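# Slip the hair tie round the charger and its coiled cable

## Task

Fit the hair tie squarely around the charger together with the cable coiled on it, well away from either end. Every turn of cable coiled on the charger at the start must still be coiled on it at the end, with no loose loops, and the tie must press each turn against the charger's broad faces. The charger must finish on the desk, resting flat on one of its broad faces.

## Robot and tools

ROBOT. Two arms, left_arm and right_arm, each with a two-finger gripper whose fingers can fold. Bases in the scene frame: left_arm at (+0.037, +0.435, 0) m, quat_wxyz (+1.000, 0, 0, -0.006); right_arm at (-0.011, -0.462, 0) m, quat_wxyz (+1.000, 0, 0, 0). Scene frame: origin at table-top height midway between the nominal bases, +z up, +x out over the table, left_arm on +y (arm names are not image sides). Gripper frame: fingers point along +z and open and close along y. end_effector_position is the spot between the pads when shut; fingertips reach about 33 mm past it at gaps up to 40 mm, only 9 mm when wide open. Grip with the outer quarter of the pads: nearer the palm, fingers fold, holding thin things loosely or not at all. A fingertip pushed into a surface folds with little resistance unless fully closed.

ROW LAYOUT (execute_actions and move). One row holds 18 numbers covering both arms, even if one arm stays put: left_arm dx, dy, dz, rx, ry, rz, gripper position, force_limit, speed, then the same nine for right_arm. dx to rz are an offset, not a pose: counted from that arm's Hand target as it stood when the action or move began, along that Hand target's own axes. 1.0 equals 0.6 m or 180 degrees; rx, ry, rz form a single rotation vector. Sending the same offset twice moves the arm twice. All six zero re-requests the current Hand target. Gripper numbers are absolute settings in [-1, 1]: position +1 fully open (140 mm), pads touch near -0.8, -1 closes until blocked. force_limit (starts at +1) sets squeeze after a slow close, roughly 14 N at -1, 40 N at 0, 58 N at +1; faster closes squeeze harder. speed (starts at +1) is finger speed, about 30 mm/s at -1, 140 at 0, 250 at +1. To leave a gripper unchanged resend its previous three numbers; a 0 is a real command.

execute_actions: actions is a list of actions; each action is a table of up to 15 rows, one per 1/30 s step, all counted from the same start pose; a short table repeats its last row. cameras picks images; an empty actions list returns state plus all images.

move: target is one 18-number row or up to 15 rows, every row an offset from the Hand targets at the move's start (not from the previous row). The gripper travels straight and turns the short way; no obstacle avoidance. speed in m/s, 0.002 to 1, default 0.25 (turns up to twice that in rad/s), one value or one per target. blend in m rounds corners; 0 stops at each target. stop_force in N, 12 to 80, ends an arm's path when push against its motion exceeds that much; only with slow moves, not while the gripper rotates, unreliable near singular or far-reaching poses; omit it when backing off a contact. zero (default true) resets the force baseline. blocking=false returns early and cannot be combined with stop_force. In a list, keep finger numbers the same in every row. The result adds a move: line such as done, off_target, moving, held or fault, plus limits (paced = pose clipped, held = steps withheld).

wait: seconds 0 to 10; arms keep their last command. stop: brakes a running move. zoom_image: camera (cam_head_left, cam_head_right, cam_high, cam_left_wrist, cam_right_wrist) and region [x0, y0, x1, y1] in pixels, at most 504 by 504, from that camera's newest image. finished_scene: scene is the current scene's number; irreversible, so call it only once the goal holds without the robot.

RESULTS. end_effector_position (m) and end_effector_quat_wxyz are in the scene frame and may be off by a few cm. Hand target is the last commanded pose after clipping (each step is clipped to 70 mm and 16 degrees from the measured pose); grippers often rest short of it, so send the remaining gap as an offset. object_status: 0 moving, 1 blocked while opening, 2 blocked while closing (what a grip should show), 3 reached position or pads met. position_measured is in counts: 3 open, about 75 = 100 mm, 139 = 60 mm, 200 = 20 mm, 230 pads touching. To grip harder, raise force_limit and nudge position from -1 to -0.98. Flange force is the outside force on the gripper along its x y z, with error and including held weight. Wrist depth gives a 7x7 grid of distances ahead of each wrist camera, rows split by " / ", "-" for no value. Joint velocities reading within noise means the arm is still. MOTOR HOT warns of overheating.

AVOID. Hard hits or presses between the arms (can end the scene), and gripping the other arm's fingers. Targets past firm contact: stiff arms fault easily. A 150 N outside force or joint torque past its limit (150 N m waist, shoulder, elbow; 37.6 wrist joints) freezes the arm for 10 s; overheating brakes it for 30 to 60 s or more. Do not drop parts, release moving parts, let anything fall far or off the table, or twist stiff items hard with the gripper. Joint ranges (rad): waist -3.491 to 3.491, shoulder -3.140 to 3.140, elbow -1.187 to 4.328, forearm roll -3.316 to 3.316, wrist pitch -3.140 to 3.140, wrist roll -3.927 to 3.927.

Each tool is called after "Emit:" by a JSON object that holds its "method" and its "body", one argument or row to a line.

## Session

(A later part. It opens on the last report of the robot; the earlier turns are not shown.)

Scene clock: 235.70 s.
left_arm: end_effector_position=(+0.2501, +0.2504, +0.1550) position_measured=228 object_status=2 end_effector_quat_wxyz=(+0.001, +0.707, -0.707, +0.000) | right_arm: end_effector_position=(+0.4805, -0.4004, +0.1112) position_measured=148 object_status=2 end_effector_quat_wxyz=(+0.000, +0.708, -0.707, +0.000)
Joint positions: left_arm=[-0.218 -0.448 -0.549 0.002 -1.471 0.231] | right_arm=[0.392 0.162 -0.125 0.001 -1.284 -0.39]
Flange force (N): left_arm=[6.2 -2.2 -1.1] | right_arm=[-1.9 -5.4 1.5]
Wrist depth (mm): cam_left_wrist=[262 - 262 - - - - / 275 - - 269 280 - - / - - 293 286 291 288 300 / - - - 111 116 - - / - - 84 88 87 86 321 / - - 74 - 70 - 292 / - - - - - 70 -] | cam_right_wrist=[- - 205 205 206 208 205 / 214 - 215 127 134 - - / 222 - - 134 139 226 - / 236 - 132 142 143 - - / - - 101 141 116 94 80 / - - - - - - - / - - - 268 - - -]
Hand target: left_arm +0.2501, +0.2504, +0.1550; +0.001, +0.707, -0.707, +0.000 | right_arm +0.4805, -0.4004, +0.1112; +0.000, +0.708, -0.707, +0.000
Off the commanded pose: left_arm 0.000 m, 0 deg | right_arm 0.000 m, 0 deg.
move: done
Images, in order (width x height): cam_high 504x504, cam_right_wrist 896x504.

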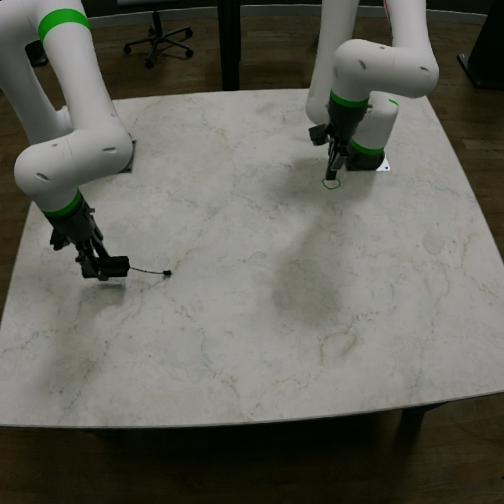

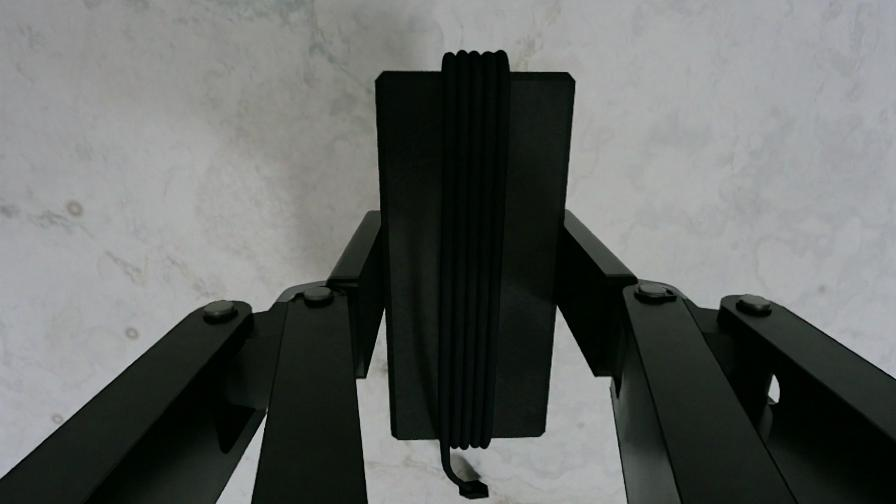

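Emit:
{"method": "move", "body": {
  "target": [0,0,0,0,0,0,-1,0.2,-0.8,0,0,0.08,0,0,0,-1,0.2,-0.8],
  "speed": 0.1
}}

Emit:
{"method": "move", "body": {
  "target": [0,0,0,0,0,0,-1,0.2,-0.8,0,0,0.024,0,0,0,-1,0.2,-0.8],
  "speed": 0.015,
  "stop_force": 12
}}

Emit:
{"method": "move", "body": {
  "target": [
    [0,0,0,0,0,0,-1,0.2,-0.8,0,0,0,0,0,0,0.25,0.2,-0.5],
    [0,0,0,0,0,0,-1,0.2,-0.8,0,0,-0.35,0,0,0,0.25,0.2,-0.5]
  ],
  "speed": 0.15,
  "cameras": ["cam_right_wrist"]
}}

Scene clock: 246.63 s.
left_arm: end_effector_position=(+0.2501, +0.2504, +0.1550) position_measured=228 object_status=2 end_effector_quat_wxyz=(+0.001, +0.707, -0.707, +0.000) | right_arm: end_effector_position=(+0.4805, -0.4004, +0.0632) position_measured=148 object_status=2 end_effector_quat_wxyz=(+0.000, +0.708, -0.707, +0.000)
Joint positions: left_arm=[-0.218 -0.448 -0.549 0.002 -1.471 0.231] | right_arm=[0.391 0.202 -0.197 0 -1.173 -0.39]
Flange force (N): left_arm=[5.9 -2.4 -0.6] | right_arm=[-1.6 -5.2 1.6]
Wrist depth (mm): cam_left_wrist=[259 - 261 - - - - / - 270 274 274 - - - / - 290 - 164 - - - / 307 - 304 118 107 - - / - - 84 88 87 86 327 / - - 74 - 70 - 292 / - - - - - 70 -] | cam_right_wrist=[- 159 - 163 - 158 - / - - - 128 136 171 172 / - - - - 143 183 179 / - 187 133 - 134 184 - / - - 101 146 132 93 88 / - - - - - - - / - - - 224 - - -]
Hand target: left_arm +0.2501, +0.2504, +0.1550; +0.001, +0.707, -0.707, +0.000 | right_arm +0.4805, -0.4004, +0.0632; +0.000, +0.708, -0.707, +0.000
Off the commanded pose: left_arm 0.000 m, 0 deg | right_arm 0.000 m, 0 deg.
move: done

Scene clock: 248.13 s.
left_arm: end_effector_position=(+0.2501, +0.2504, +0.1550) position_measured=228 object_status=2 end_effector_quat_wxyz=(+0.001, +0.707, -0.707, +0.000) | right_arm: end_effector_position=(+0.4806, -0.4005, +0.0495) position_measured=148 object_status=2 end_effector_quat_wxyz=(+0.000, +0.708, -0.707, +0.000)
Joint positions: left_arm=[-0.218 -0.448 -0.549 0.002 -1.471 0.231] | right_arm=[0.391 0.216 -0.215 0.001 -1.14 -0.39]
Flange force (N): left_arm=[5.3 -1.8 -0.5] | right_arm=[-4.1 -3.0 -20.4]
Wrist depth (mm): cam_left_wrist=[260 257 - - 263 265 262 / - - - - 273 - - / - 289 - 164 - - - / 308 302 308 111 119 - - / 327 - 84 88 87 86 323 / 348 - 74 - 70 - 291 / - - - - - 70 -] | cam_right_wrist=[- - - - - - 151 / - - - 130 - - - / - - - 134 - - 165 / - - 170 142 134 176 177 / - 95 101 148 116 94 181 / - - - - - - - / - - - 207 - - -]
Hand target: left_arm +0.2501, +0.2504, +0.1550; +0.001, +0.707, -0.707, +0.000 | right_arm +0.4806, -0.4004, +0.0495; +0.000, +0.708, -0.707, +0.000 (not the last commanded pose)
Off the commanded pose: left_arm 0.000 m, 0 deg | right_arm 0.001 m, 0 deg.
move: contact (right_arm)

Scene clock: 250.63 s.
left_arm: end_effector_position=(+0.2501, +0.2504, +0.1550) position_measured=228 object_status=2 end_effector_quat_wxyz=(+0.001, +0.707, -0.707, +0.000) | right_arm: end_effector_position=(+0.4806, -0.4002, +0.2594) position_measured=98 object_status=3 end_effector_quat_wxyz=(+0.000, +0.708, -0.707, +0.000)
Joint positions: left_arm=[-0.218 -0.448 -0.549 0.002 -1.471 0.231] | right_arm=[0.392 0.12 0.176 0.001 -1.627 -0.39]
Flange force (N): left_arm=[6.1 -2.0 -0.4] | right_arm=[-1.3 -5.3 -3.3]
Wrist depth (mm): cam_left_wrist=[257 - - - - - - / - - 280 284 276 - 278 / - 293 290 165 - - 292 / - - - 111 110 308 315 / - - 84 88 87 86 321 / - - 74 - 70 - 292 / - - - - - 70 -] | cam_right_wrist=[- - 335 345 - - - / - 352 355 332 - 367 - / - - - 337 381 - 381 / 389 - 154 - 147 395 385 / 403 98 131 - - 104 88 / - - 441 - 428 - - / - - - - 471 - -]
Hand target: left_arm +0.2501, +0.2504, +0.1550; +0.001, +0.707, -0.707, +0.000 | right_arm +0.4806, -0.4003, +0.2595; +0.000, +0.708, -0.707, +0.000
Off the commanded pose: left_arm 0.000 m, 0 deg | right_arm 0.000 m, 0 deg.
move: done
Images, in order (width x height): cam_right_wrist 896x504.

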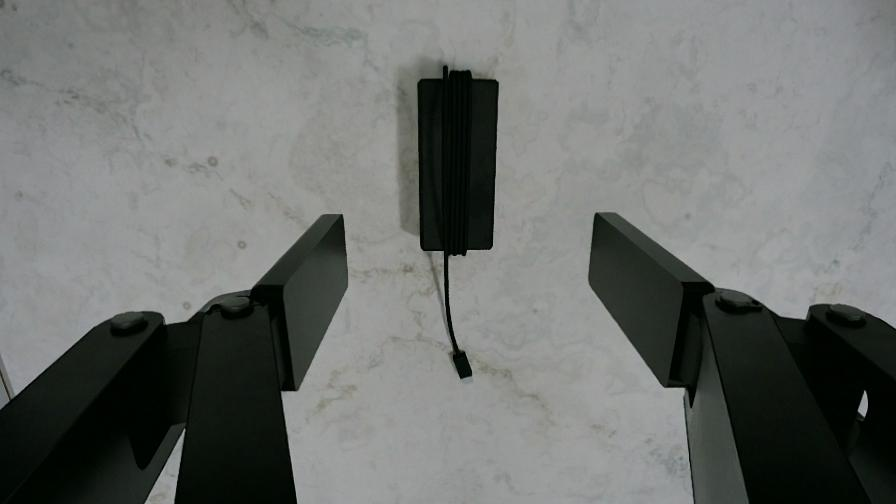

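Emit:
{"method": "move", "body": {
  "target": [0.45,-0.283,-0.242,0,0.5,0,-1,0.2,-0.8,-0.1167,0.1,-0.067,0,0,-0.5,-1,0.2,-0.8],
  "speed": 0.25
}}

Emit:
{"method": "move", "body": {
  "target": [0,0,0,0,0,0,-1,0.2,-0.8,0,0,0,0.385,0.385,-0.385,-1,0.2,-0.8],
  "speed": 0.4,
  "cameras": ["all"]
}}

Scene clock: 297.73 s.
left_arm: end_effector_position=(+0.4202, -0.0193, +0.3004) position_measured=228 object_status=2 end_effector_quat_wxyz=(+0.501, +0.500, -0.499, +0.500) | right_arm: end_effector_position=(+0.4205, -0.3303, +0.2996) position_measured=232 object_status=3 end_effector_quat_wxyz=(+0.000, +1.000, +0.001, +0.000)
Joint positions: left_arm=[-0.331 0.132 -0.859 1.863 -1.386 -1.017] | right_arm=[0.59 0.017 0.16 0.001 -1.714 0.983]
Flange force (N): left_arm=[-2.5 -2.0 4.4] | right_arm=[4.0 -2.7 -3.4]
Wrist depth (mm): cam_left_wrist=[1565 2472 - 386 2875 621 - / 1486 2593 2150 2300 2495 647 3040 / - - - 162 3040 645 542 / - - 2568 111 2472 665 559 / 1461 - 84 88 87 86 592 / 609 - 74 - 70 - - / - - - - - 70 -] | cam_right_wrist=[- - - 374 359 376 - / - - 398 378 - 385 - / - 400 - 417 418 413 412 / - 432 430 119 - - - / - - 90 - 94 456 - / 483 - - - - - 1397 / - - - - - - -]
Hand target: left_arm +0.4202, -0.0193, +0.3004; +0.501, +0.500, -0.499, +0.500 | right_arm +0.4205, -0.3303, +0.2996; +0.000, +1.000, +0.001, +0.000
Off the commanded pose: left_arm 0.000 m, 0 deg | right_arm 0.000 m, 0 deg.
move: done

Scene clock: 300.87 s.
left_arm: end_effector_position=(+0.4202, -0.0193, +0.3004) position_measured=228 object_status=2 end_effector_quat_wxyz=(+0.501, +0.500, -0.499, +0.500) | right_arm: end_effector_position=(+0.4205, -0.3304, +0.2996) position_measured=232 object_status=3 end_effector_quat_wxyz=(+0.500, -0.500, -0.501, -0.500)
Joint positions: left_arm=[-0.331 0.132 -0.859 1.863 -1.386 -1.018] | right_arm=[-0.434 0.326 -0.04 -1.405 -1.977 3.542]
Flange force (N): left_arm=[-2.9 -1.7 5.8] | right_arm=[-1.6 4.9 -2.3]
Wrist depth (mm): cam_left_wrist=[1584 - - 689 - 648 617 / 1529 2150 2133 549 2427 2939 666 / - - - 165 2755 682 541 / 1740 - 2784 111 2568 2875 558 / 1643 - 84 88 87 86 590 / - - 74 - 70 - - / - - - - - 70 -] | cam_right_wrist=[- 621 700 - - 2477 - / 2600 670 721 572 - - 1333 / 2387 695 784 706 - - 1492 / 2366 850 931 123 951 2225 1727 / 761 791 90 - 94 - - / - - - - - - - / - - - - - - -]
Hand target: left_arm +0.4202, -0.0193, +0.3004; +0.501, +0.500, -0.499, +0.500 | right_arm +0.4205, -0.3303, +0.2996; +0.500, -0.500, -0.501, -0.500
Off the commanded pose: left_arm 0.000 m, 0 deg | right_arm 0.000 m, 0 deg.
move: done

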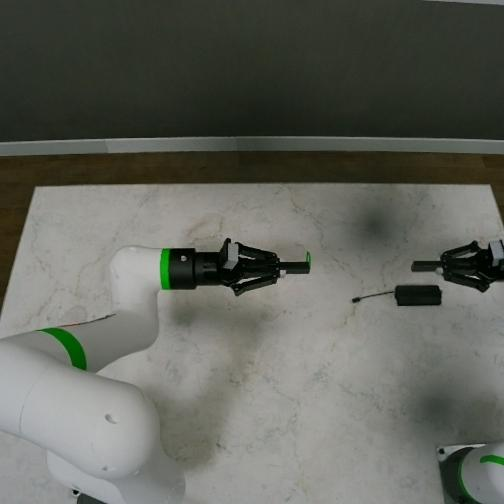

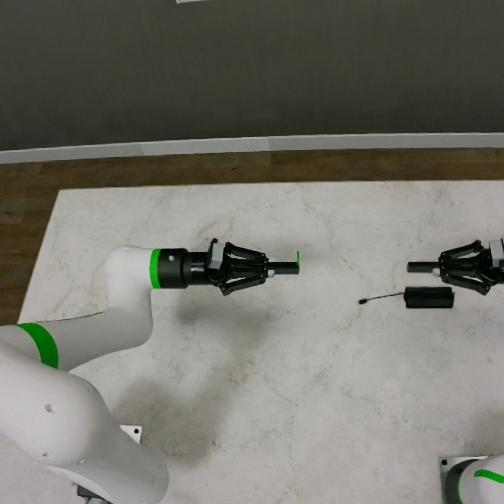

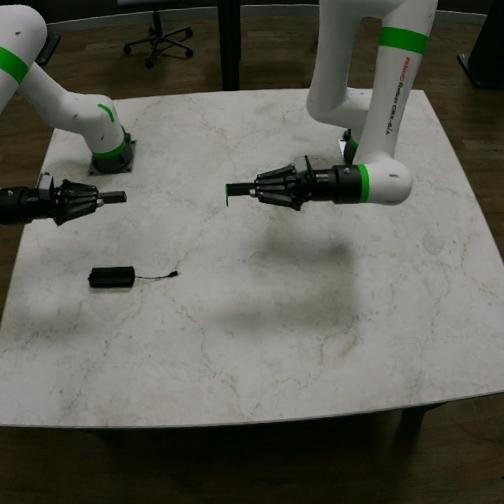

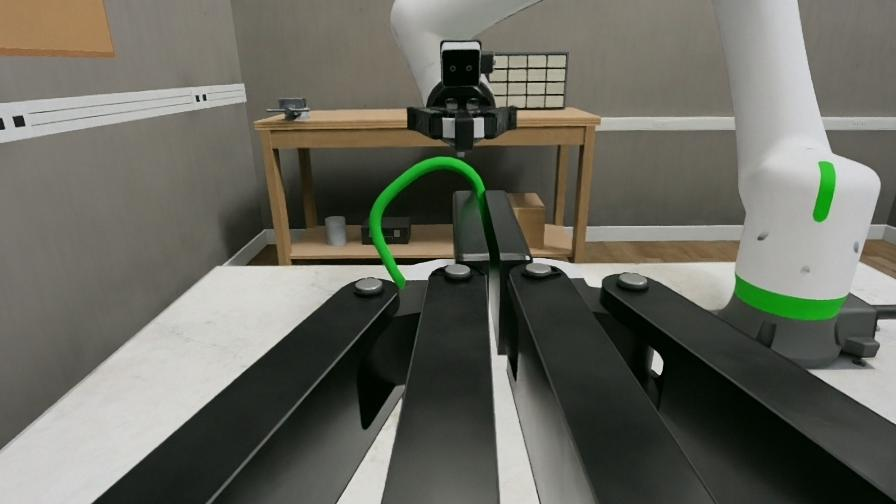

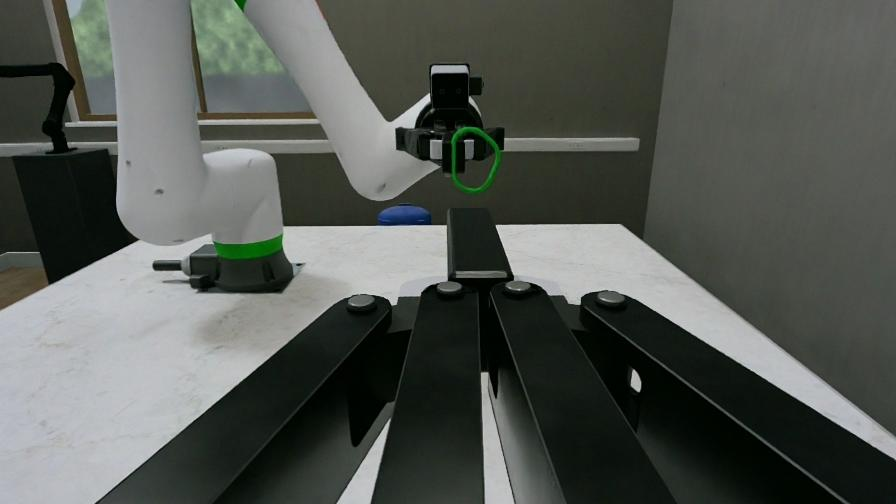

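Emit:
{"method": "move", "body": {
  "target": [0,0,0,0,0,0,-1,0.2,-0.8,0.0073,0.0375,0.383,0,0,0,-1,0.2,-0.8],
  "speed": 0.15,
  "cameras": ["cam_left_wrist","cam_right_wrist"]
}}

Scene clock: 331.27 s.
left_arm: end_effector_position=(+0.4202, -0.0193, +0.3004) position_measured=228 object_status=2 end_effector_quat_wxyz=(+0.501, +0.500, -0.499, +0.500) | right_arm: end_effector_position=(+0.4426, -0.1005, +0.3039) position_measured=232 object_status=3 end_effector_quat_wxyz=(+0.500, -0.500, -0.501, -0.500)
Joint positions: left_arm=[-0.331 0.132 -0.859 1.863 -1.386 -1.018] | right_arm=[0.011 0.251 -0.123 -1.574 -1.562 3.516]
Flange force (N): left_arm=[-2.2 -1.0 5.3] | right_arm=[-1.0 5.0 1.1]
Wrist depth (mm): cam_left_wrist=[1486 - - 490 - 647 - / 1653 - 2204 356 2495 670 - / - - 2168 175 2472 660 540 / - 2383 2568 118 2495 848 552 / - - 84 88 87 91 590 / 1556 - 74 - 70 - - / - - - - - 70 -] | cam_right_wrist=[- 498 - - 2431 - - / 443 - 517 399 - - - / - 618 508 284 - - - / 481 622 - 123 - - - / 677 655 89 - 94 - - / - - - - - - - / - - - - - - -]
Hand target: left_arm +0.4202, -0.0193, +0.3004; +0.501, +0.500, -0.499, +0.500 | right_arm +0.4426, -0.1005, +0.3039; +0.500, -0.500, -0.501, -0.500
Off the commanded pose: left_arm 0.000 m, 0 deg | right_arm 0.000 m, 0 deg.
move: done
Images, in order (width x height): cam_left_wrist 896x504, cam_right_wrist 896x504.

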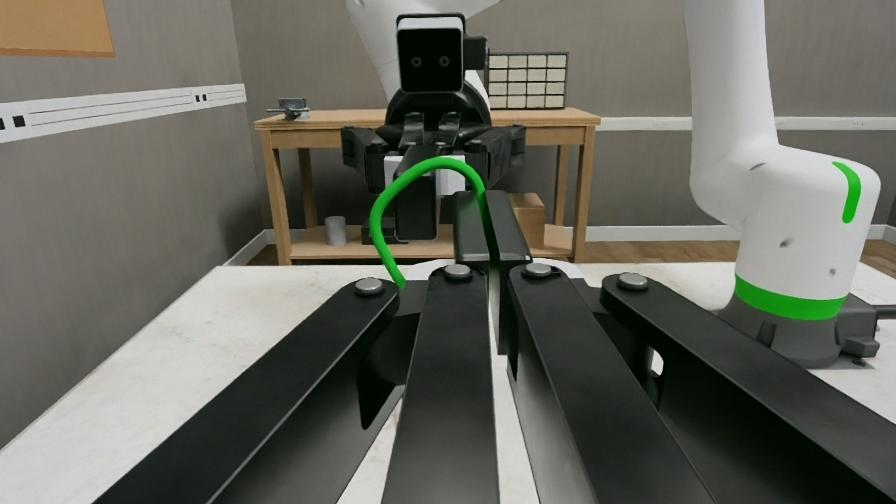

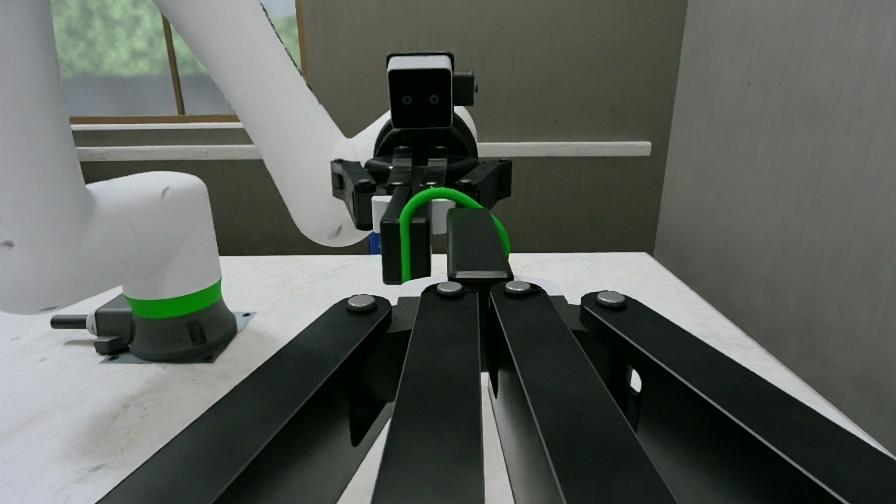

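Emit:
{"method": "move", "body": {
  "target": [
    [0,0,0,0,0,0,-1,0.2,-0.8,-0.0083,0,0,0,0,0,-1,0.2,-0.8],
    [0,0,0,0,0,0,-1,0.2,-0.8,-0.0083,0,0.0742,0,0,0,-1,0.2,-0.8]
  ],
  "speed": 0.05,
  "cameras": ["cam_left_wrist","cam_right_wrist"]
}}

Scene clock: 342.07 s.
left_arm: end_effector_position=(+0.4202, -0.0193, +0.3004) position_measured=228 object_status=2 end_effector_quat_wxyz=(+0.501, +0.500, -0.499, +0.500) | right_arm: end_effector_position=(+0.4425, -0.0560, +0.2989) position_measured=232 object_status=3 end_effector_quat_wxyz=(+0.500, -0.500, -0.501, -0.500)
Joint positions: left_arm=[-0.331 0.132 -0.859 1.863 -1.386 -1.018] | right_arm=[0.099 0.265 -0.12 -1.607 -1.481 3.528]
Flange force (N): left_arm=[-2.9 -1.1 6.2] | right_arm=[-1.7 5.4 0.9]
Wrist depth (mm): cam_left_wrist=[1574 - 455 444 - 636 - / 1613 2341 2320 350 2242 665 - / 1799 - 287 199 1945 661 540 / 1593 - 2427 120 2495 685 556 / 1445 - 84 88 87 86 593 / - - 74 - 70 - - / - - - - - 70 -] | cam_right_wrist=[- 454 - - - - 1786 / - 475 466 351 - - - / 509 - 465 269 2324 - 1368 / 504 605 482 129 - - - / 624 605 89 - 94 - - / 570 - - - - - - / - - - - - - -]
Hand target: left_arm +0.4202, -0.0193, +0.3004; +0.501, +0.500, -0.499, +0.500 | right_arm +0.4425, -0.0560, +0.2989; +0.500, -0.500, -0.501, -0.500
Off the commanded pose: left_arm 0.000 m, 0 deg | right_arm 0.000 m, 0 deg.
move: done
Images, in order (width x height): cam_left_wrist 896x504, cam_right_wrist 896x504.

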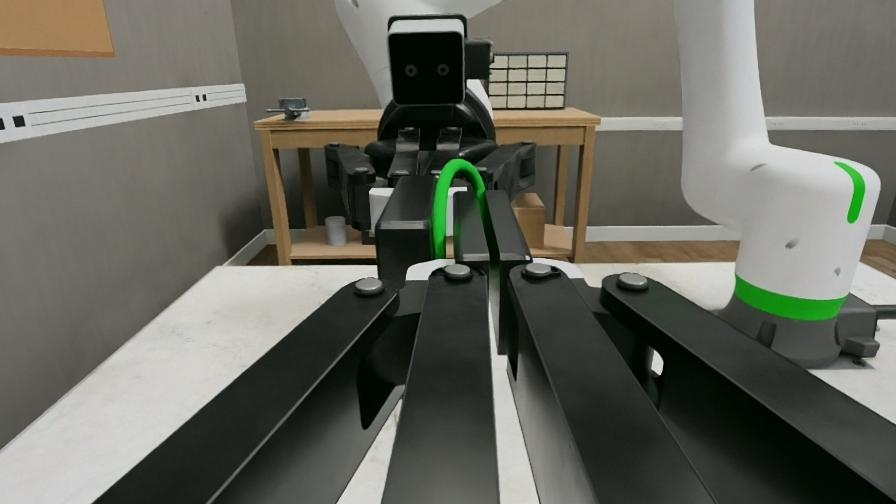

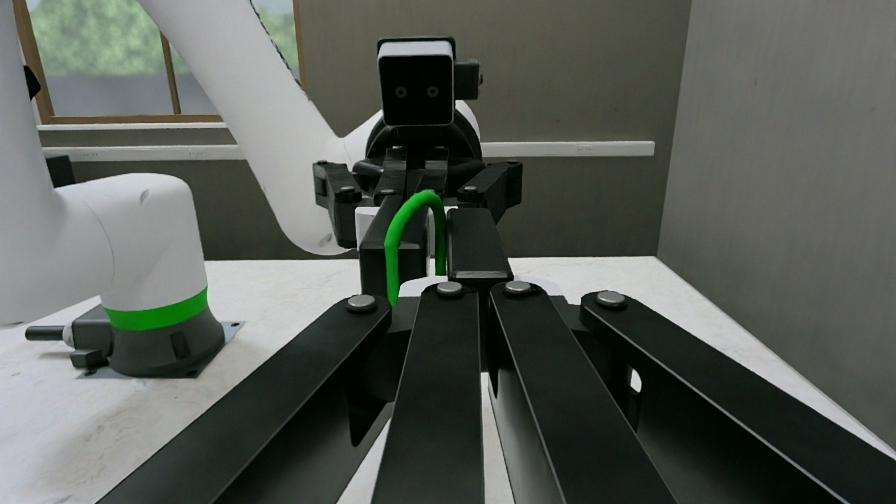

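Emit:
{"method": "move", "body": {
  "target": [
    [0,0,0,0,0,0,-1,0.2,-0.8,0,0,-0.0742,0,0,0,-1,0.2,-0.8],
    [0,0,0,0,0,0,-1,0.2,-0.8,0.0083,-0.0063,-0.0742,0,0,0,-1,0.2,-0.8]
  ],
  "speed": 0.08,
  "cameras": ["cam_left_wrist","cam_right_wrist"]
}}

Scene clock: 363.00 s.
left_arm: end_effector_position=(+0.4202, -0.0193, +0.3004) position_measured=228 object_status=2 end_effector_quat_wxyz=(+0.501, +0.500, -0.499, +0.500) | right_arm: end_effector_position=(+0.4388, -0.1005, +0.3039) position_measured=232 object_status=3 end_effector_quat_wxyz=(+0.500, -0.500, -0.501, -0.500)
Joint positions: left_arm=[-0.331 0.132 -0.859 1.863 -1.386 -1.018] | right_arm=[0.011 0.243 -0.133 -1.574 -1.562 3.518]
Flange force (N): left_arm=[-2.6 -1.2 5.6] | right_arm=[-1.3 4.7 0.3]
Wrist depth (mm): cam_left_wrist=[1565 - 509 493 3948 636 - / 1633 2133 2320 351 2495 676 - / 1565 2362 2066 175 2939 661 537 / - - 2645 118 2472 2939 556 / - - 84 88 87 86 593 / 1422 - 74 - 70 - - / - - - - - 70 -] | cam_right_wrist=[- 501 - - - - - / 451 - 506 356 - - 1536 / 471 616 508 299 - - 1527 / 490 624 535 134 1072 2283 - / 666 648 90 - 96 - - / - - - - - - - / - - - - - - -]
Hand target: left_arm +0.4202, -0.0193, +0.3004; +0.501, +0.500, -0.499, +0.500 | right_arm +0.4388, -0.1005, +0.3039; +0.500, -0.500, -0.501, -0.500
Off the commanded pose: left_arm 0.000 m, 0 deg | right_arm 0.000 m, 0 deg.
move: done
Images, in order (width x height): cam_left_wrist 896x504, cam_right_wrist 896x504.

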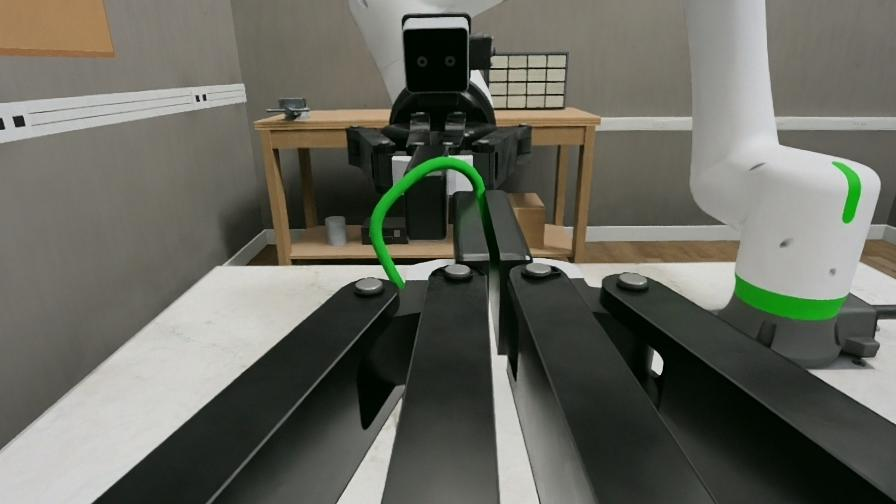

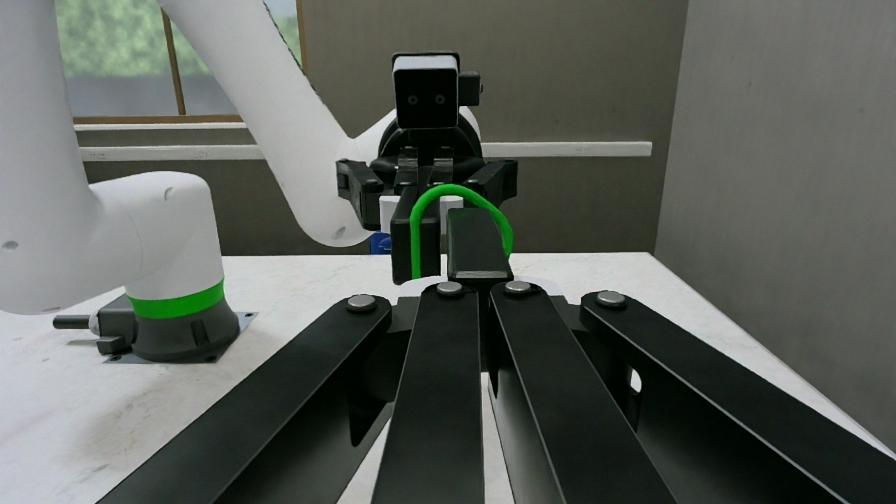

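Emit:
{"method": "zoom_image", "body": {
  "camera": "cam_right_wrist",
  "region": [370, 150, 550, 310]
}}

Emit:
{"method": "zoom_image", "body": {
  "camera": "cam_left_wrist",
  "region": [350, 130, 530, 300]
}}

Scaled by 2.800 from the camera's 896x504 image, which has a finer 1280x720 frame.

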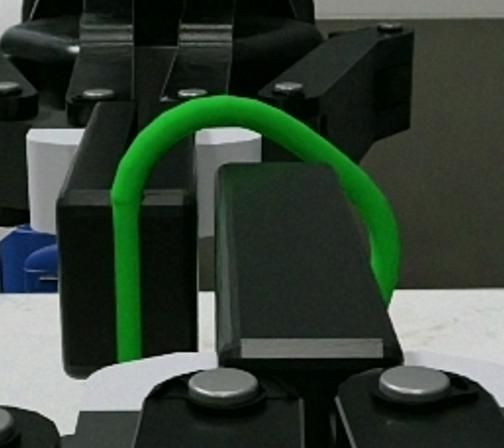

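Scaled by 2.800 from the camera's 896x504 image, which has a finer 1280x720 frame.

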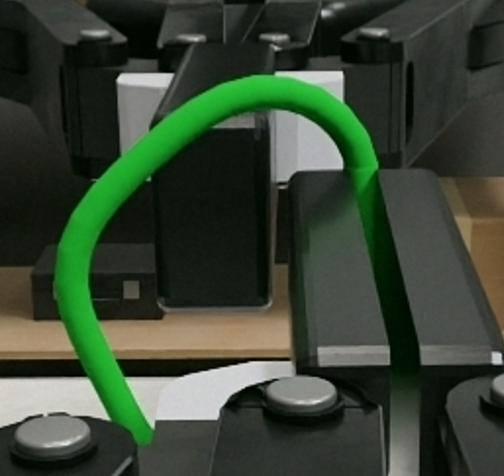

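Emit:
{"method": "move", "body": {
  "target": [
    [0,0,0,0,0,0,-1,0.2,-0.8,-0.01,0,0,0,0,0,-1,0.2,-0.8],
    [0,0,0,0,0,0,-1,0.2,-0.8,-0.01,0,0.03,0,0,0,-1,0.2,-0.8]
  ],
  "speed": 0.05,
  "cameras": ["cam_left_wrist","cam_right_wrist"]
}}

Emit:
{"method": "zoom_image", "body": {
  "camera": "cam_left_wrist",
  "region": [350, 130, 530, 300]
}}

Emit:
{"method": "zoom_image", "body": {
  "camera": "cam_right_wrist",
  "region": [370, 150, 550, 310]
}}

Scene clock: 381.50 s.
left_arm: end_effector_position=(+0.4202, -0.0193, +0.3004) position_measured=228 object_status=2 end_effector_quat_wxyz=(+0.501, +0.500, -0.499, +0.500) | right_arm: end_effector_position=(+0.4388, -0.0825, +0.2979) position_measured=232 object_status=3 end_effector_quat_wxyz=(+0.500, -0.500, -0.501, -0.500)
Joint positions: left_arm=[-0.331 0.132 -0.859 1.863 -1.386 -1.018] | right_arm=[0.047 0.254 -0.136 -1.588 -1.529 3.532]
Flange force (N): left_arm=[-2.3 -1.1 5.9] | right_arm=[-1.1 4.8 0.6]
Wrist depth (mm): cam_left_wrist=[1556 - 2875 474 - 642 2784 / 1603 - 2261 369 2320 663 3574 / - 3040 2261 165 2672 666 542 / 1653 2168 2784 118 2619 719 556 / - - 84 88 87 86 592 / - - 74 - 70 - - / - - - - - 70 -] | cam_right_wrist=[- 483 - - - - - / 2477 501 489 390 - 2206 - / 471 612 490 264 - - - / 461 605 896 134 - - 1427 / 653 628 89 - 94 - 1601 / 566 - - - - - 1467 / - - - - - - -]
Hand target: left_arm +0.4202, -0.0193, +0.3004; +0.501, +0.500, -0.499, +0.500 | right_arm +0.4388, -0.0825, +0.2979; +0.500, -0.500, -0.501, -0.500
Off the commanded pose: left_arm 0.000 m, 0 deg | right_arm 0.000 m, 0 deg.
move: done
Images, in order (width x height): cam_left_wrist 896x504, cam_right_wrist 896x504.

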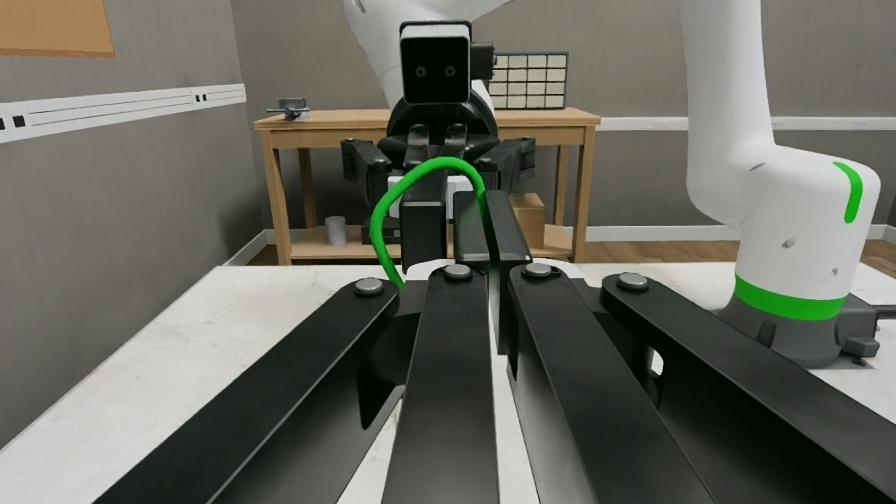

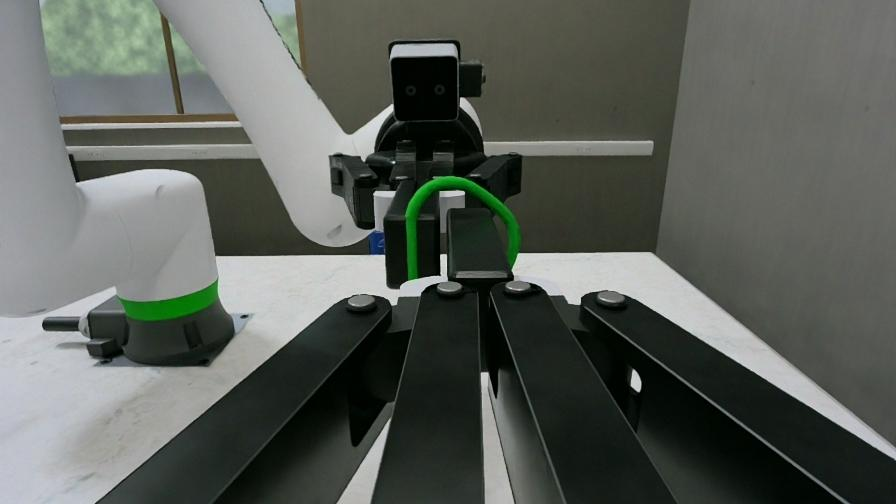

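Scaled by 2.800 from the camera's 896x504 image, which has a finer 1280x720 frame.

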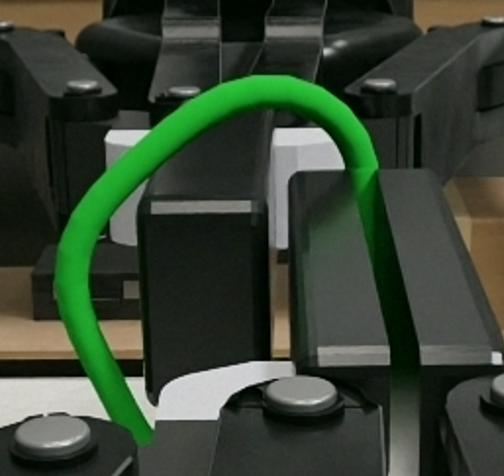

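Scaled by 2.800 from the camera's 896x504 image, which has a finer 1280x720 frame.

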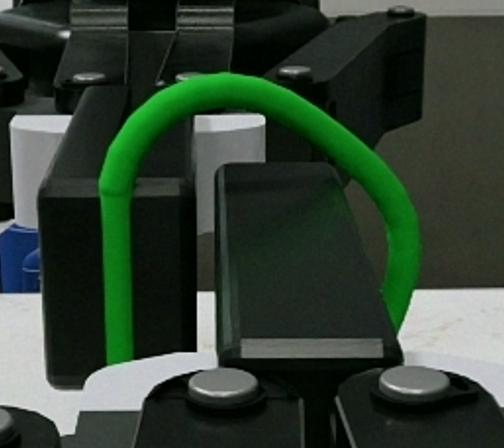

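Emit:
{"method": "move", "body": {
  "target": [
    [0,0,0,0,0,0,-1,0.2,-0.8,0.004,-0.0017,0,0,0,0,-1,0.2,-0.8],
    [0,0,0,0,0,0,-1,0.2,-0.8,0.004,-0.0017,0.015,0,0,0,-1,0.2,-0.8]
  ],
  "speed": 0.03,
  "cameras": ["cam_left_wrist","cam_right_wrist"]
}}

Emit:
{"method": "zoom_image", "body": {
  "camera": "cam_left_wrist",
  "region": [350, 130, 530, 300]
}}

Emit:
{"method": "zoom_image", "body": {
  "camera": "cam_right_wrist",
  "region": [370, 150, 550, 310]
}}

Scene clock: 391.03 s.
left_arm: end_effector_position=(+0.4202, -0.0193, +0.3004) position_measured=228 object_status=2 end_effector_quat_wxyz=(+0.501, +0.500, -0.499, +0.500) | right_arm: end_effector_position=(+0.4377, -0.0735, +0.3003) position_measured=232 object_status=3 end_effector_quat_wxyz=(+0.500, -0.500, -0.501, -0.500)
Joint positions: left_arm=[-0.331 0.132 -0.859 1.863 -1.386 -1.018] | right_arm=[0.066 0.249 -0.136 -1.594 -1.512 3.527]
Flange force (N): left_arm=[-3.2 -1.4 5.5] | right_arm=[-1.0 4.2 0.8]
Wrist depth (mm): cam_left_wrist=[1547 - 3266 466 2939 650 - / 1556 2186 2341 337 2645 671 - / - - 2427 162 2645 663 537 / - - 2727 118 2427 717 558 / - - 84 88 87 86 590 / - - 74 - 70 - - / - - - - - 70 -] | cam_right_wrist=[- 473 2950 2152 2344 - 1518 / - 2409 485 372 - - - / 472 2477 482 272 2188 2854 1591 / 490 605 893 138 - 2652 - / 647 624 90 - 94 731 - / - - - - - - - / - - - - - - -]
Hand target: left_arm +0.4202, -0.0193, +0.3004; +0.501, +0.500, -0.499, +0.500 | right_arm +0.4377, -0.0735, +0.3003; +0.500, -0.500, -0.501, -0.500
Off the commanded pose: left_arm 0.000 m, 0 deg | right_arm 0.000 m, 0 deg.
move: done
Images, in order (width x height): cam_left_wrist 896x504, cam_right_wrist 896x504.

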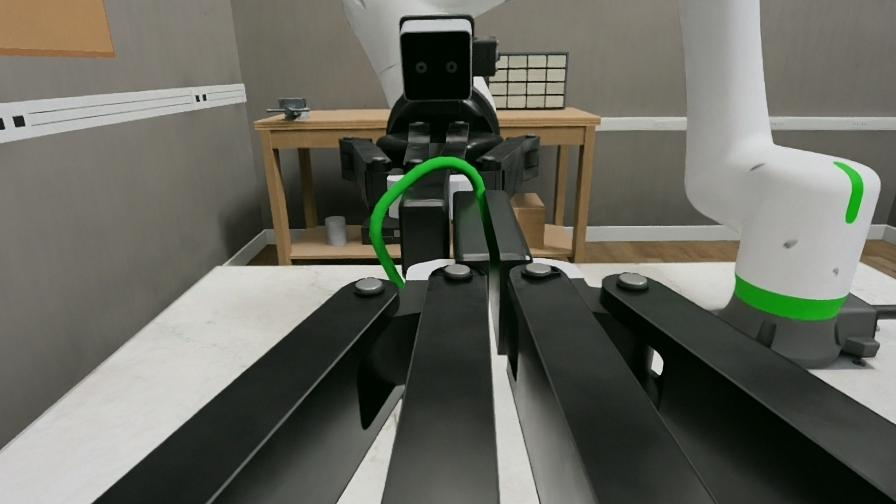

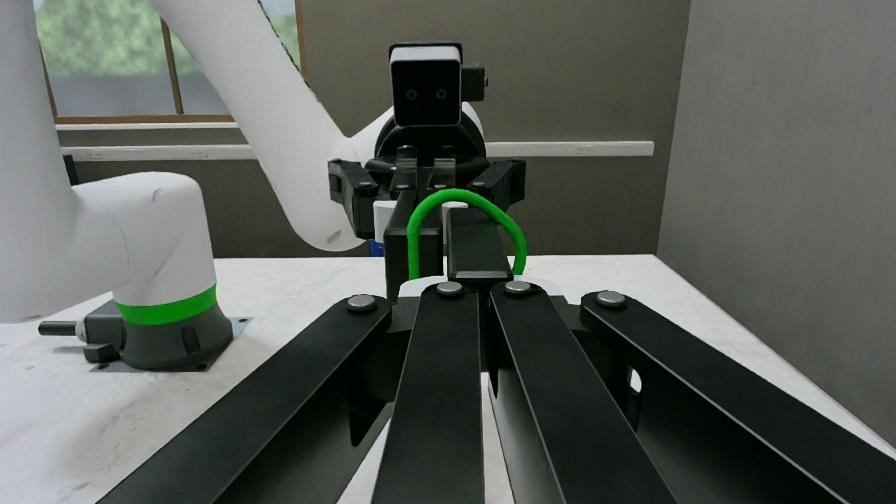

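Scaled by 2.800 from the camera's 896x504 image, which has a finer 1280x720 frame.

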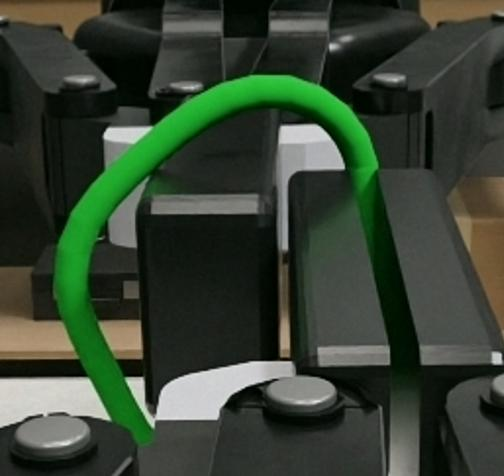

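Scaled by 2.800 from the camera's 896x504 image, which has a finer 1280x720 frame.

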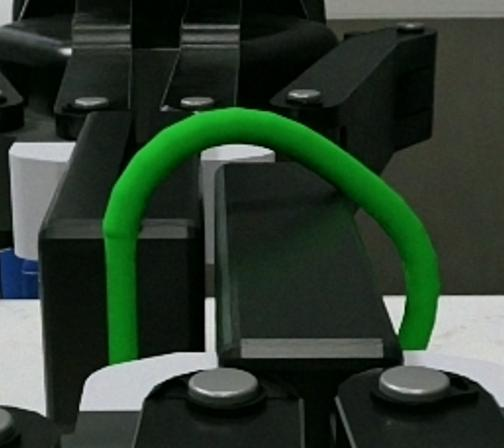

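Emit:
{"method": "move", "body": {
  "target": [0,0,0,0,0,0,-1,0.2,-0.8,0.001,-0.0005,0.015,0,0,0,-1,0.2,-0.8],
  "speed": 0.03,
  "cameras": ["cam_left_wrist","cam_right_wrist"]
}}

Emit:
{"method": "zoom_image", "body": {
  "camera": "cam_left_wrist",
  "region": [350, 130, 530, 300]
}}

Emit:
{"method": "zoom_image", "body": {
  "camera": "cam_right_wrist",
  "region": [370, 150, 550, 310]
}}

Scene clock: 400.47 s.
left_arm: end_effector_position=(+0.4202, -0.0193, +0.3004) position_measured=228 object_status=2 end_effector_quat_wxyz=(+0.501, +0.500, -0.499, +0.500) | right_arm: end_effector_position=(+0.4374, -0.0645, +0.3009) position_measured=232 object_status=3 end_effector_quat_wxyz=(+0.500, -0.500, -0.501, -0.500)
Joint positions: left_arm=[-0.331 0.132 -0.859 1.863 -1.386 -1.018] | right_arm=[0.084 0.249 -0.134 -1.601 -1.495 3.526]
Flange force (N): left_arm=[-3.2 -1.1 5.4] | right_arm=[-1.2 4.7 0.6]
Wrist depth (mm): cam_left_wrist=[1547 - 456 456 3674 636 - / 1593 2300 2204 323 2755 675 - / - - 2261 173 2472 670 540 / 1309 - 2844 118 2472 705 553 / - - 84 88 87 86 593 / - - 74 - 70 - - / - - - - - 70 -] | cam_right_wrist=[- 465 2303 - 2477 - - / - 491 474 362 - - - / 517 605 473 264 2387 2387 - / 486 593 510 134 853 1945 - / 631 618 90 - 96 808 - / - - - - - - - / - - - - - - -]
Hand target: left_arm +0.4202, -0.0193, +0.3004; +0.501, +0.500, -0.499, +0.500 | right_arm +0.4374, -0.0645, +0.3009; +0.500, -0.500, -0.501, -0.500
Off the commanded pose: left_arm 0.000 m, 0 deg | right_arm 0.000 m, 0 deg.
move: done
Images, in order (width x height): cam_left_wrist 896x504, cam_right_wrist 896x504.

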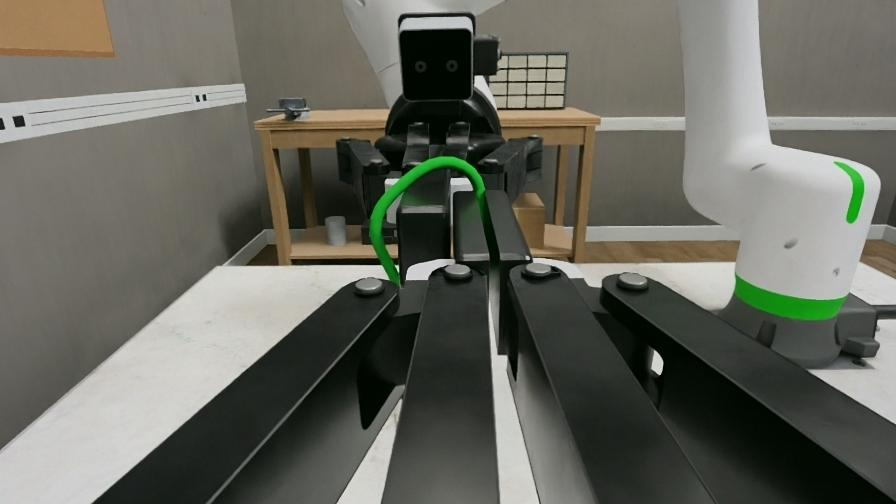

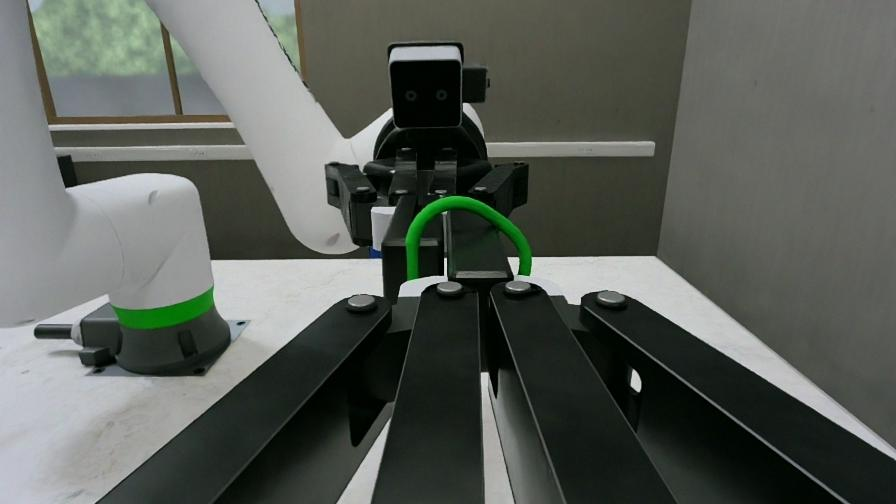

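Scaled by 2.800 from the camera's 896x504 image, which has a finer 1280x720 frame.

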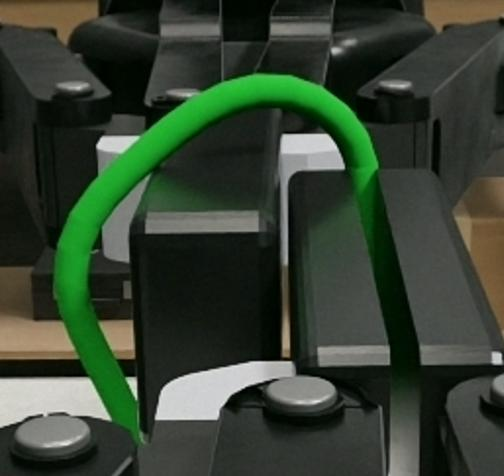

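Scaled by 2.800 from the camera's 896x504 image, which has a finer 1280x720 frame.

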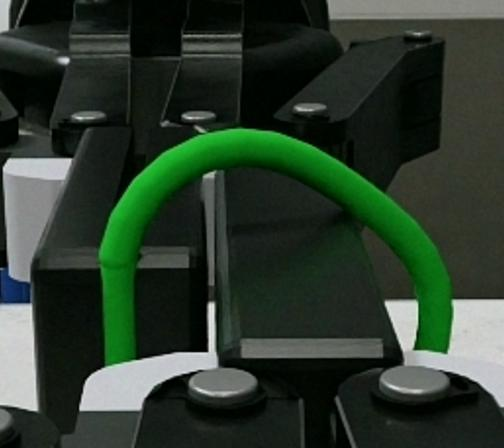

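Emit:
{"method": "move", "body": {
  "target": [0,0,0,0,0,0,-1,0.2,-0.8,0.001,-0.0005,0.0133,0,0,0,-1,0.2,-0.8],
  "speed": 0.03,
  "cameras": ["cam_left_wrist","cam_right_wrist"]
}}

Emit:
{"method": "zoom_image", "body": {
  "camera": "cam_left_wrist",
  "region": [350, 130, 530, 300]
}}

Emit:
{"method": "zoom_image", "body": {
  "camera": "cam_right_wrist",
  "region": [370, 150, 550, 310]
}}

Scene clock: 406.27 s.
left_arm: end_effector_position=(+0.4202, -0.0193, +0.3004) position_measured=228 object_status=2 end_effector_quat_wxyz=(+0.501, +0.500, -0.499, +0.500) | right_arm: end_effector_position=(+0.4371, -0.0565, +0.3015) position_measured=232 object_status=3 end_effector_quat_wxyz=(+0.500, -0.500, -0.501, -0.500)
Joint positions: left_arm=[-0.331 0.132 -0.859 1.863 -1.386 -1.018] | right_arm=[0.1 0.249 -0.132 -1.607 -1.481 3.525]
Flange force (N): left_arm=[-3.0 -2.6 5.6] | right_arm=[-0.7 4.6 1.0]
Wrist depth (mm): cam_left_wrist=[1494 2619 483 448 - 647 - / 1593 2116 2280 320 2645 666 2727 / - - 284 162 2814 670 544 / 1685 2261 2495 120 900 903 555 / 1729 - 84 88 87 86 592 / - - 74 - 70 - - / - - - - - 70 -] | cam_right_wrist=[2525 455 - - - - - / 2409 451 465 355 - - - / 506 2793 464 259 2549 - 1451 / 442 - 468 130 887 - 1382 / 622 613 90 - 96 - - / - - - - - - - / - - - - - - -]
Hand target: left_arm +0.4202, -0.0193, +0.3004; +0.501, +0.500, -0.499, +0.500 | right_arm +0.4371, -0.0565, +0.3015; +0.500, -0.500, -0.501, -0.500
Off the commanded pose: left_arm 0.000 m, 0 deg | right_arm 0.000 m, 0 deg.
move: done
Images, in order (width x height): cam_left_wrist 896x504, cam_right_wrist 896x504.

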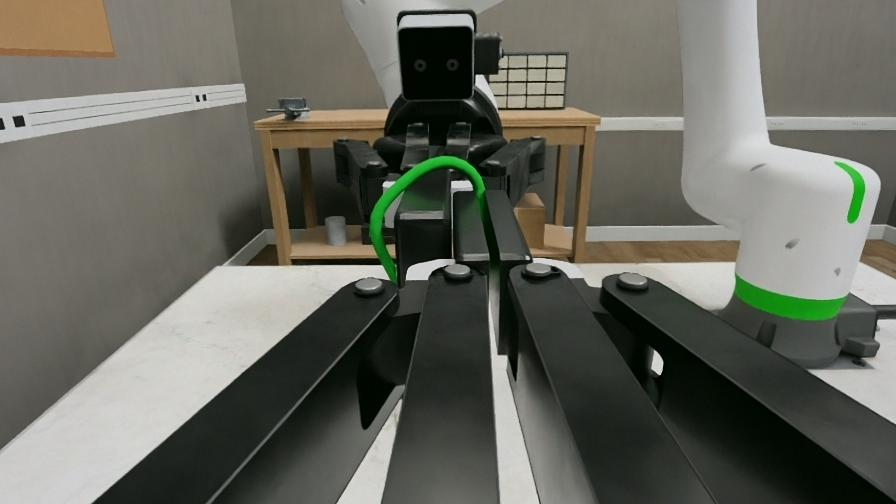

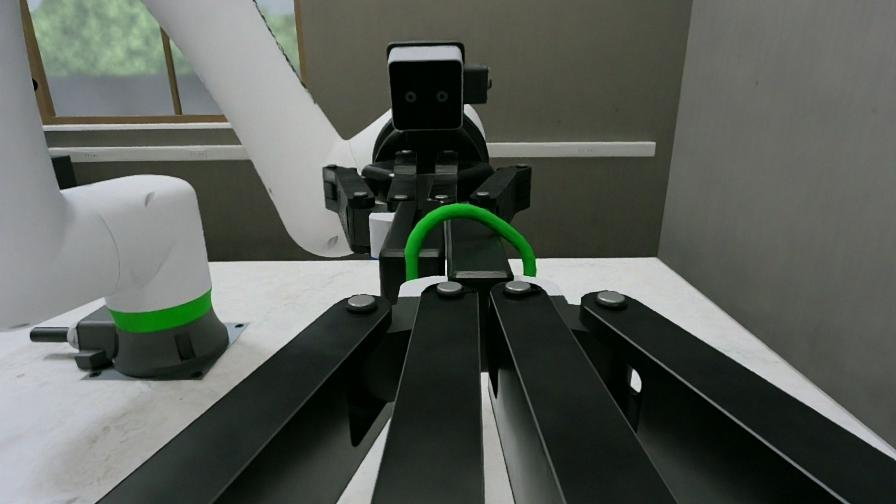

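Scaled by 2.800 from the camera's 896x504 image, which has a finer 1280x720 frame.

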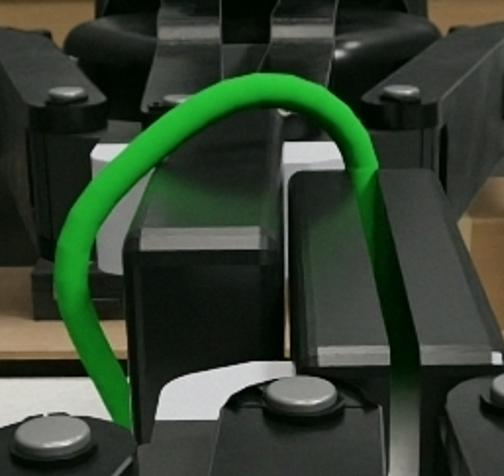

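Scaled by 2.800 from the camera's 896x504 image, which has a finer 1280x720 frame.

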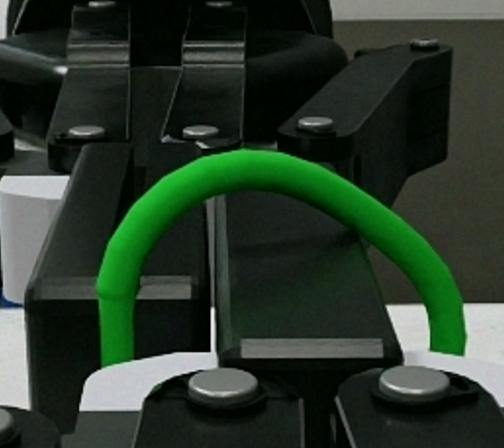

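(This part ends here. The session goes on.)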